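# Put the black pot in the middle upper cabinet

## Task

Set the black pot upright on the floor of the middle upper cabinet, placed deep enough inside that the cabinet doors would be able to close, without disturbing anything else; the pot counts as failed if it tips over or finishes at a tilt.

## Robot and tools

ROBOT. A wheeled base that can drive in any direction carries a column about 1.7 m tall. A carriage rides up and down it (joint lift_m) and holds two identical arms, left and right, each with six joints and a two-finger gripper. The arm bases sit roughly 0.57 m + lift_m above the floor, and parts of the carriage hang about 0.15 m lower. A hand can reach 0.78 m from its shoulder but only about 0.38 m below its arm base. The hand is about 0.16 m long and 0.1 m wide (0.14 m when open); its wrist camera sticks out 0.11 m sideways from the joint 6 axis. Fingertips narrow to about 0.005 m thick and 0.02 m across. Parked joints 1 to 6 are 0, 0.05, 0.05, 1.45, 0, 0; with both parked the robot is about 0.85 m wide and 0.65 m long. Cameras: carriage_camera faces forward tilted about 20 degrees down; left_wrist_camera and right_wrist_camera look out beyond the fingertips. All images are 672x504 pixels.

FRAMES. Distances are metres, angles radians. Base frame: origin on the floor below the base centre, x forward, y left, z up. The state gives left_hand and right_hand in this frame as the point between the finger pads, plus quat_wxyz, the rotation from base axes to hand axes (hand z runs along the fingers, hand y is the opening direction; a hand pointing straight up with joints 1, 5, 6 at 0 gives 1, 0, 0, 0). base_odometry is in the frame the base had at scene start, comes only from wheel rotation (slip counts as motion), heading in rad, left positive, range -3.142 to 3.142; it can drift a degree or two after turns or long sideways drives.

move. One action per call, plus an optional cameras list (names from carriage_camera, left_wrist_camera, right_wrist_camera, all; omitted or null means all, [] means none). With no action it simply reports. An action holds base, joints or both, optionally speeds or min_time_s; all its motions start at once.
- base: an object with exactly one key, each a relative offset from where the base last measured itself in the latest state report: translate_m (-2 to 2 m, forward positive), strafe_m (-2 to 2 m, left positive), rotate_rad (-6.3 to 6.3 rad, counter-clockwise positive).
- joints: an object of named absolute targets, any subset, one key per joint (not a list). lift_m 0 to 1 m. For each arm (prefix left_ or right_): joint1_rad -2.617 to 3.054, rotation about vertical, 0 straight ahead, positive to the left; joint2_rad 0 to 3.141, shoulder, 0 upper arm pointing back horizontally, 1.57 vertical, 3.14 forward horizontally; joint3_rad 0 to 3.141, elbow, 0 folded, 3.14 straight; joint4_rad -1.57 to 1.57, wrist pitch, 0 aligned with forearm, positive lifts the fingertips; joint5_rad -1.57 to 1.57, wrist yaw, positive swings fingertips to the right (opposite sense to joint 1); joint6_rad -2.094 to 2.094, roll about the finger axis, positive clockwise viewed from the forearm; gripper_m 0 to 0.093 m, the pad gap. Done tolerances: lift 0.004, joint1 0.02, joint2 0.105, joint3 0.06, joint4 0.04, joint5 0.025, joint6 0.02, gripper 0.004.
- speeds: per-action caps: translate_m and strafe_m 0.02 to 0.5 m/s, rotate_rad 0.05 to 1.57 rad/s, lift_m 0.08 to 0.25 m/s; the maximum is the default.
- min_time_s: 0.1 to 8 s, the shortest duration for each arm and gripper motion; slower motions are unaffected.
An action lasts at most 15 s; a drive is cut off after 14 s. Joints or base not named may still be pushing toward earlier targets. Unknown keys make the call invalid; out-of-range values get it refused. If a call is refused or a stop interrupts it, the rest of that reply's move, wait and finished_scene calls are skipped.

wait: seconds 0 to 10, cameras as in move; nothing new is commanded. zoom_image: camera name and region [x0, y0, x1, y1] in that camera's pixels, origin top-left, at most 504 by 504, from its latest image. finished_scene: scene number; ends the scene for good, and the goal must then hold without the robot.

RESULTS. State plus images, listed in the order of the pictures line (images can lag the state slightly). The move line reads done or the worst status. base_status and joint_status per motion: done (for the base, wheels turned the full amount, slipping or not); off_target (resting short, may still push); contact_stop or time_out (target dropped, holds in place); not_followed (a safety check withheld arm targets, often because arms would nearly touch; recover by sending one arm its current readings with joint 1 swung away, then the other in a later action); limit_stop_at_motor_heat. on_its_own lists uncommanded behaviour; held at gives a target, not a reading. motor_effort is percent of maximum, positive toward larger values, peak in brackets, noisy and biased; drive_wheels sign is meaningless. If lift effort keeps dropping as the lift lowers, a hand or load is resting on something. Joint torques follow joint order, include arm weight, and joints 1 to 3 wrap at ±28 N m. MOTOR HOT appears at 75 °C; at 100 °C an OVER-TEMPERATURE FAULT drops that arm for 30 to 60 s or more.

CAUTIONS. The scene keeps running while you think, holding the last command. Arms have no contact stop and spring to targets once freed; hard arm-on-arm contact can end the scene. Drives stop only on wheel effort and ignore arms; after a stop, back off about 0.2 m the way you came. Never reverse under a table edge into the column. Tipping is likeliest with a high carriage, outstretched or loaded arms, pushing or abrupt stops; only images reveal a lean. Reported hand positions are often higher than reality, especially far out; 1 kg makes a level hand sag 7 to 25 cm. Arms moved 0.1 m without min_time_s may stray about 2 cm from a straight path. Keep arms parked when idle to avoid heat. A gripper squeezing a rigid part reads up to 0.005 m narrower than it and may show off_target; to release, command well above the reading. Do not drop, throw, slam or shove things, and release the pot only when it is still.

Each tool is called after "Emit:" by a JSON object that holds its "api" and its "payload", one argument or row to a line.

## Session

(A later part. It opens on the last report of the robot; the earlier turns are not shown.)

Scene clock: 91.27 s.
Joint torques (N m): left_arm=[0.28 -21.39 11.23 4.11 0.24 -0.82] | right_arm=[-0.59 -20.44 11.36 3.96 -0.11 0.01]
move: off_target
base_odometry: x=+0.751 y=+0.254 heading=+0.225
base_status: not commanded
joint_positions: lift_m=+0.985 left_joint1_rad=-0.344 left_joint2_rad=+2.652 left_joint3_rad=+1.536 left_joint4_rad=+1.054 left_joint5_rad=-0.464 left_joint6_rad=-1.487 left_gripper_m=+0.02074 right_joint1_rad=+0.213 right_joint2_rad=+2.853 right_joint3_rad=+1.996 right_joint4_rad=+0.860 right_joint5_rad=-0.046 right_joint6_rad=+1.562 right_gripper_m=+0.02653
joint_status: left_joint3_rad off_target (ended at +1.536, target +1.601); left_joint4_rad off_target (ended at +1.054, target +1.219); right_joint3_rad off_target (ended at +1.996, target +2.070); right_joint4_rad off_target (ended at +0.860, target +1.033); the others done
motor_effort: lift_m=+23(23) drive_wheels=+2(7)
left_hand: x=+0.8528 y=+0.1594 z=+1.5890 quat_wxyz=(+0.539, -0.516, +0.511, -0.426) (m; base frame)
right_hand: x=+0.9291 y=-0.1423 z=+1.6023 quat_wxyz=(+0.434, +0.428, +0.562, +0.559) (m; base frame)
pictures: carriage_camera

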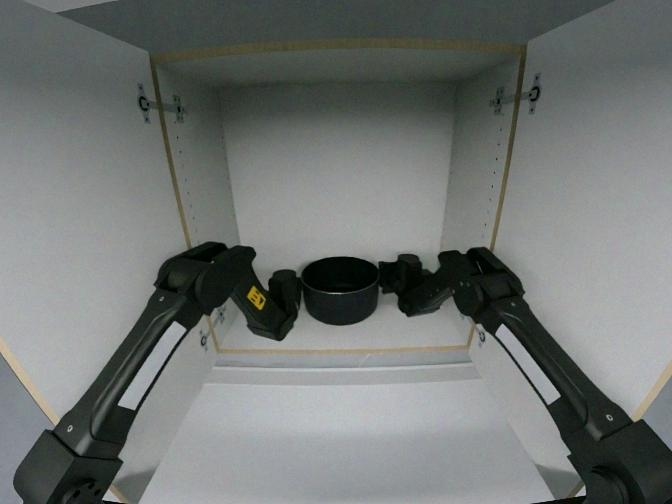

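Emit:
{"api": "move", "payload": {
  "joints": {"lift_m": 0.95},
  "speeds": {"lift_m": 0.08},
  "cameras": []
}}

Emit:
{"api": "move", "payload": {
  "joints": {"lift_m": 0.935},
  "speeds": {"lift_m": 0.08},
  "cameras": []
}}

Scene clock: 92.83 s.
Joint torques (N m): left_arm=[0.21 -22.32 10.59 4.22 0.21 -0.81] | right_arm=[-0.51 -21.6 10.77 4.08 -0.1 0.03]
move: done
MOTOR HOT: joint 2 (shoulder) of the left arm reports 75 °C; the controller stops that arm at 100 °C. To cool a motor, set the load down, stop pushing, or move to a pose that needs little force.
base_odometry: x=+0.751 y=+0.254 heading=+0.225
base_status: not commanded
joint_positions: lift_m=+0.950 left_joint1_rad=-0.343 left_joint2_rad=+2.661 left_joint3_rad=+1.543 left_joint4_rad=+1.042 left_joint5_rad=-0.461 left_joint6_rad=-1.488 left_gripper_m=+0.02070 right_joint1_rad=+0.213 right_joint2_rad=+2.864 right_joint3_rad=+2.004 right_joint4_rad=+0.850 right_joint5_rad=-0.047 right_joint6_rad=+1.562 right_gripper_m=+0.02653
joint_status: all done
motor_effort: lift_m=+22(22) drive_wheels=+1(7)
left_hand: x=+0.8535 y=+0.1593 z=+1.5482 quat_wxyz=(+0.536, -0.517, +0.516, -0.422) (m; base frame)
right_hand: x=+0.9294 y=-0.1421 z=+1.5609 quat_wxyz=(+0.431, +0.431, +0.565, +0.556) (m; base frame)
pictures: none
No camera images: "cameras" was empty.

Scene clock: 93.40 s.
Joint torques (N m): left_arm=[0.28 -22.48 10.21 4.06 0.17 -0.87] | right_arm=[-0.44 -21.64 10.43 3.94 -0.05 -0.05]
move: done
MOTOR HOT: still on. Joint 2 (shoulder) of the left arm reports 75 °C.
base_odometry: x=+0.751 y=+0.254 heading=+0.225
base_status: not commanded
joint_positions: lift_m=+0.935 left_joint1_rad=-0.343 left_joint2_rad=+2.661 left_joint3_rad=+1.547 left_joint4_rad=+1.059 left_joint5_rad=-0.457 left_joint6_rad=-1.483 left_gripper_m=+0.02069 right_joint1_rad=+0.213 right_joint2_rad=+2.865 right_joint3_rad=+2.008 right_joint4_rad=+0.861 right_joint5_rad=-0.049 right_joint6_rad=+1.565 right_gripper_m=+0.02652
joint_status: all done
motor_effort: lift_m=+22(23) drive_wheels=-6(7)
left_hand: x=+0.8545 y=+0.1582 z=+1.5386 quat_wxyz=(+0.539, -0.513, +0.512, -0.429) (m; base frame)
right_hand: x=+0.9299 y=-0.1416 z=+1.5502 quat_wxyz=(+0.433, +0.428, +0.561, +0.561) (m; base frame)
pictures: none
No camera images: "cameras" was empty.

Emit:
{"api": "move", "payload": {
  "joints": {"lift_m": 0.922},
  "speeds": {"lift_m": 0.08},
  "cameras": ["carriage_camera"]
}}

Scene clock: 94.57 s.
Joint torques (N m): left_arm=[0.24 -22.43 9.13 3.57 0.17 -1.09] | right_arm=[-0.29 -21.64 9.25 3.64 0.05 0]
move: done
MOTOR HOT: still on. Joint 2 (shoulder) of the left arm reports 75 °C.
base_odometry: x=+0.751 y=+0.254 heading=+0.225
base_status: not commanded
joint_positions: lift_m=+0.922 left_joint1_rad=-0.343 left_joint2_rad=+2.661 left_joint3_rad=+1.559 left_joint4_rad=+1.100 left_joint5_rad=-0.456 left_joint6_rad=-1.463 left_gripper_m=+0.02069 right_joint1_rad=+0.211 right_joint2_rad=+2.865 right_joint3_rad=+2.024 right_joint4_rad=+0.890 right_joint5_rad=-0.058 right_joint6_rad=+1.564 right_gripper_m=+0.02652
joint_status: all done
on_its_own: left_joint4_rad moved +0.041 toward your old target +1.219
motor_effort: lift_m=+20(21) drive_wheels=+2(7)
left_hand: x=+0.8571 y=+0.1573 z=+1.5400 quat_wxyz=(+0.552, -0.502, +0.499, -0.441) (m; base frame)
right_hand: x=+0.9319 y=-0.1416 z=+1.5518 quat_wxyz=(+0.442, +0.415, +0.550, +0.574) (m; base frame)
pictures: carriage_camera

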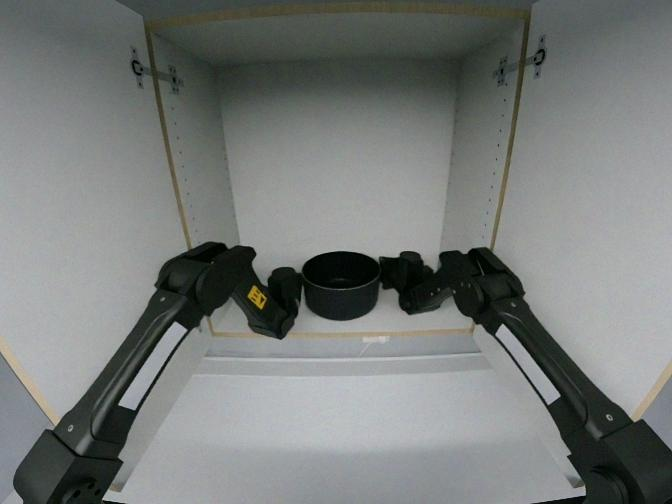

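Emit:
{"api": "move", "payload": {
  "joints": {"left_joint4_rad": 1.115, "right_joint4_rad": 0.91},
  "cameras": []
}}

Emit:
{"api": "move", "payload": {
  "joints": {"left_gripper_m": 0.093, "right_gripper_m": 0.093},
  "min_time_s": 1.3,
  "cameras": ["carriage_camera", "left_wrist_camera", "right_wrist_camera"]
}}

Scene clock: 96.40 s.
Joint torques (N m): left_arm=[-0.08 -22.56 8.16 2.78 0.13 -1.07] | right_arm=[-0.25 -21.75 8.36 2.75 0.04 -0.03]
move: off_target
MOTOR HOT: still on. Joint 2 (shoulder) of the left arm reports 75 °C.
base_odometry: x=+0.751 y=+0.254 heading=+0.225
base_status: not commanded
joint_positions: lift_m=+0.922 left_joint1_rad=-0.340 left_joint2_rad=+2.661 left_joint3_rad=+1.571 left_joint4_rad=+1.067 left_joint5_rad=-0.451 left_joint6_rad=-1.463 left_gripper_m=+0.02065 right_joint1_rad=+0.210 right_joint2_rad=+2.865 right_joint3_rad=+2.037 right_joint4_rad=+0.846 right_joint5_rad=-0.058 right_joint6_rad=+1.564 right_gripper_m=+0.02652
joint_status: left_joint4_rad off_target (ended at +1.067, target +1.115); right_joint4_rad off_target (ended at +0.846, target +0.910)
motor_effort: lift_m=+20(20) drive_wheels=+2(2)
left_hand: x=+0.8596 y=+0.1576 z=+1.5368 quat_wxyz=(+0.548, -0.504, +0.507, -0.435) (m; base frame)
right_hand: x=+0.9340 y=-0.1417 z=+1.5465 quat_wxyz=(+0.435, +0.423, +0.559, +0.566) (m; base frame)
pictures: none
No camera images: "cameras" was empty.

Scene clock: 98.00 s.
Joint torques (N m): left_arm=[-0.09 -22.58 7.6 2.51 0.11 -0.04] | right_arm=[-0.29 -21.79 8.36 2.28 0.05 -0.04]
move: done
MOTOR HOT: still on. Joint 2 (shoulder) of the left arm reports 75 °C.
base_odometry: x=+0.751 y=+0.254 heading=+0.225
base_status: not commanded
joint_positions: lift_m=+0.922 left_joint1_rad=-0.340 left_joint2_rad=+2.661 left_joint3_rad=+1.576 left_joint4_rad=+1.090 left_joint5_rad=-0.450 left_joint6_rad=-1.559 left_gripper_m=+0.09291 right_joint1_rad=+0.210 right_joint2_rad=+2.865 right_joint3_rad=+2.037 right_joint4_rad=+0.887 right_joint5_rad=-0.058 right_joint6_rad=+1.565 right_gripper_m=+0.09290
joint_status: all done
on_its_own: right_joint4_rad moved +0.041 to your old target +0.910
motor_effort: lift_m=+20(20) drive_wheels=+2(3)
left_hand: x=+0.8607 y=+0.1569 z=+1.5443 quat_wxyz=(+0.530, -0.523, +0.473, -0.470) (m; base frame)
right_hand: x=+0.9337 y=-0.1421 z=+1.5566 quat_wxyz=(+0.444, +0.414, +0.547, +0.576) (m; base frame)
pictures: carriage_camera, left_wrist_camera, right_wrist_camera

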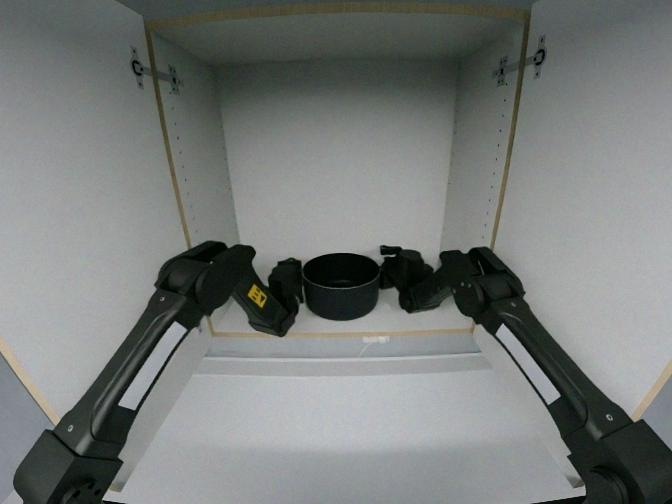

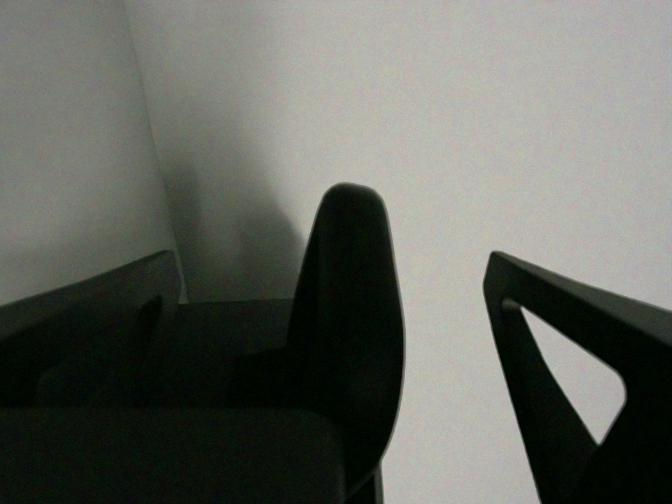

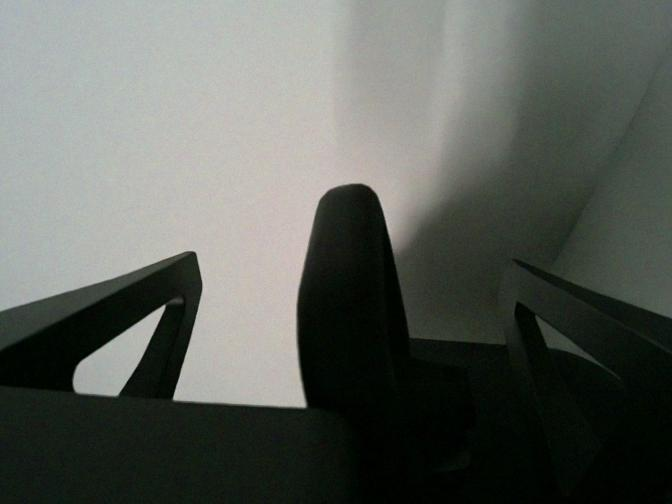

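Emit:
{"api": "move", "payload": {
  "base": {"translate_m": -0.42},
  "speeds": {"translate_m": 0.22},
  "cameras": ["carriage_camera"]
}}

Emit:
{"api": "move", "payload": {
  "joints": {"left_joint1_rad": 0, "left_joint2_rad": 0.05, "left_joint3_rad": 0.05, "left_joint4_rad": 1.45, "left_joint5_rad": 0, "left_joint6_rad": 0, "right_joint1_rad": 0, "right_joint2_rad": 0.05, "right_joint3_rad": 0.05, "right_joint4_rad": 1.45, "right_joint5_rad": 0, "right_joint6_rad": 0},
  "min_time_s": 3.0,
  "cameras": ["carriage_camera"]
}}

Emit:
{"api": "zoom_image", "payload": {
  "camera": "carriage_camera",
  "region": [200, 170, 480, 320]
}}

Scene clock: 102.13 s.
Joint torques (N m): left_arm=[-0.02 -22.65 7.56 2.49 0.12 -0.03] | right_arm=[-0.14 -21.64 8.42 2.25 0.04 -0.04]
move: done
MOTOR HOT: still on. Joint 2 (shoulder) of the left arm reports 75 °C.
base_odometry: x=+0.341 y=+0.160 heading=+0.225
base_status: done
joint_positions: lift_m=+0.922 left_joint1_rad=-0.339 left_joint2_rad=+2.661 left_joint3_rad=+1.577 left_joint4_rad=+1.093 left_joint5_rad=-0.449 left_joint6_rad=-1.559 left_gripper_m=+0.09291 right_joint1_rad=+0.210 right_joint2_rad=+2.865 right_joint3_rad=+2.037 right_joint4_rad=+0.891 right_joint5_rad=-0.058 right_joint6_rad=+1.565 right_gripper_m=+0.09290
joint_status: not commanded
motor_effort: lift_m=+20(20) drive_wheels=-2(12)
left_hand: x=+0.8610 y=+0.1572 z=+1.5455 quat_wxyz=(+0.531, -0.523, +0.472, -0.472) (m; base frame)
right_hand: x=+0.9336 y=-0.1421 z=+1.5577 quat_wxyz=(+0.445, +0.413, +0.546, +0.578) (m; base frame)
pictures: carriage_camera

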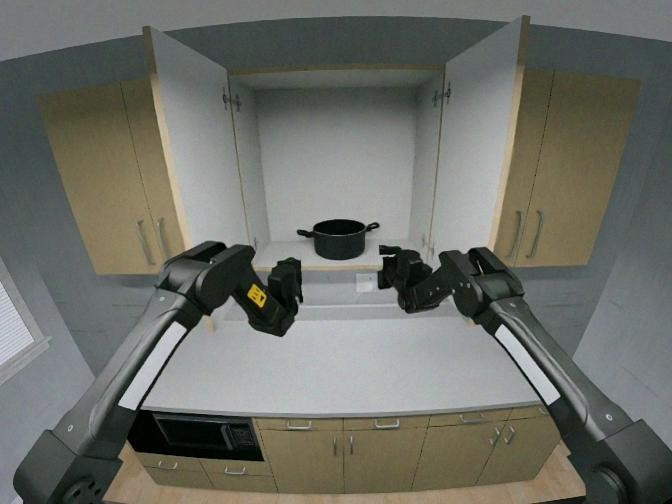

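Scene clock: 105.47 s.
Joint torques (N m): left_arm=[0.54 3.58 4.62 0.03 0.16 0.21] | right_arm=[-0.58 3.69 4.36 -0.13 0.16 -0.14]
move: done
MOTOR HOT: still on. Joint 2 (shoulder) of the left arm reports 74 °C.
base_odometry: x=+0.341 y=+0.160 heading=+0.225
base_status: not commanded
joint_positions: lift_m=+0.922 left_joint1_rad=-0.007 left_joint2_rad=+0.056 left_joint3_rad=+0.056 left_joint4_rad=+1.436 left_joint5_rad=-0.014 left_joint6_rad=-0.014 left_gripper_m=+0.09292 right_joint1_rad=+0.005 right_joint2_rad=+0.054 right_joint3_rad=+0.056 right_joint4_rad=+1.440 right_joint5_rad=-0.015 right_joint6_rad=+0.016 right_gripper_m=+0.09291
joint_status: all done
motor_effort: lift_m=+20(20) drive_wheels=-3(4)
left_hand: x=+0.2573 y=+0.3055 z=+1.9283 quat_wxyz=(+0.998, -0.007, +0.068, -0.010) (m; base frame)
right_hand: x=+0.2554 y=-0.3007 z=+1.9286 quat_wxyz=(+0.998, -0.007, +0.064, +0.011) (m; base frame)
pictures: carriage_camera

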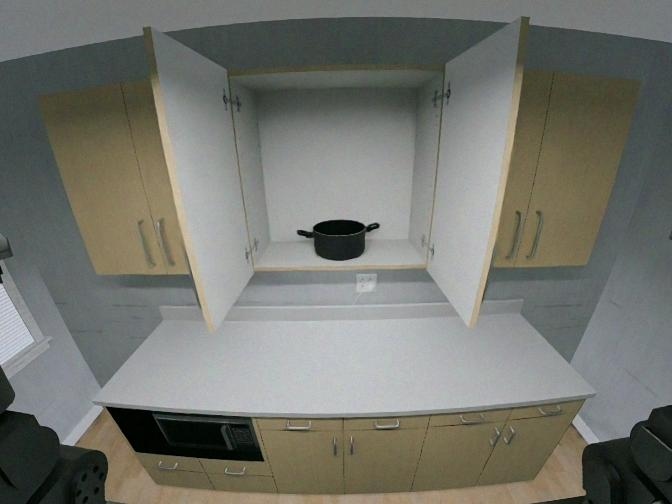

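Scaled by 1.800 from the camera's 672x504 image, which has a finer 960x720 frame.

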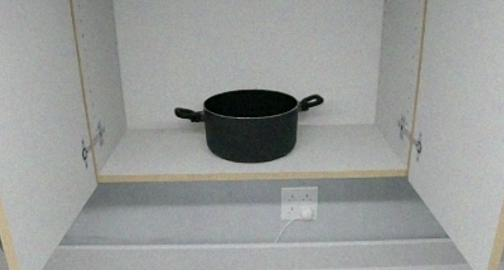

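Emit:
{"api": "finished_scene", "payload": {
  "scene": 2
}}

The scene is finished: the task was done.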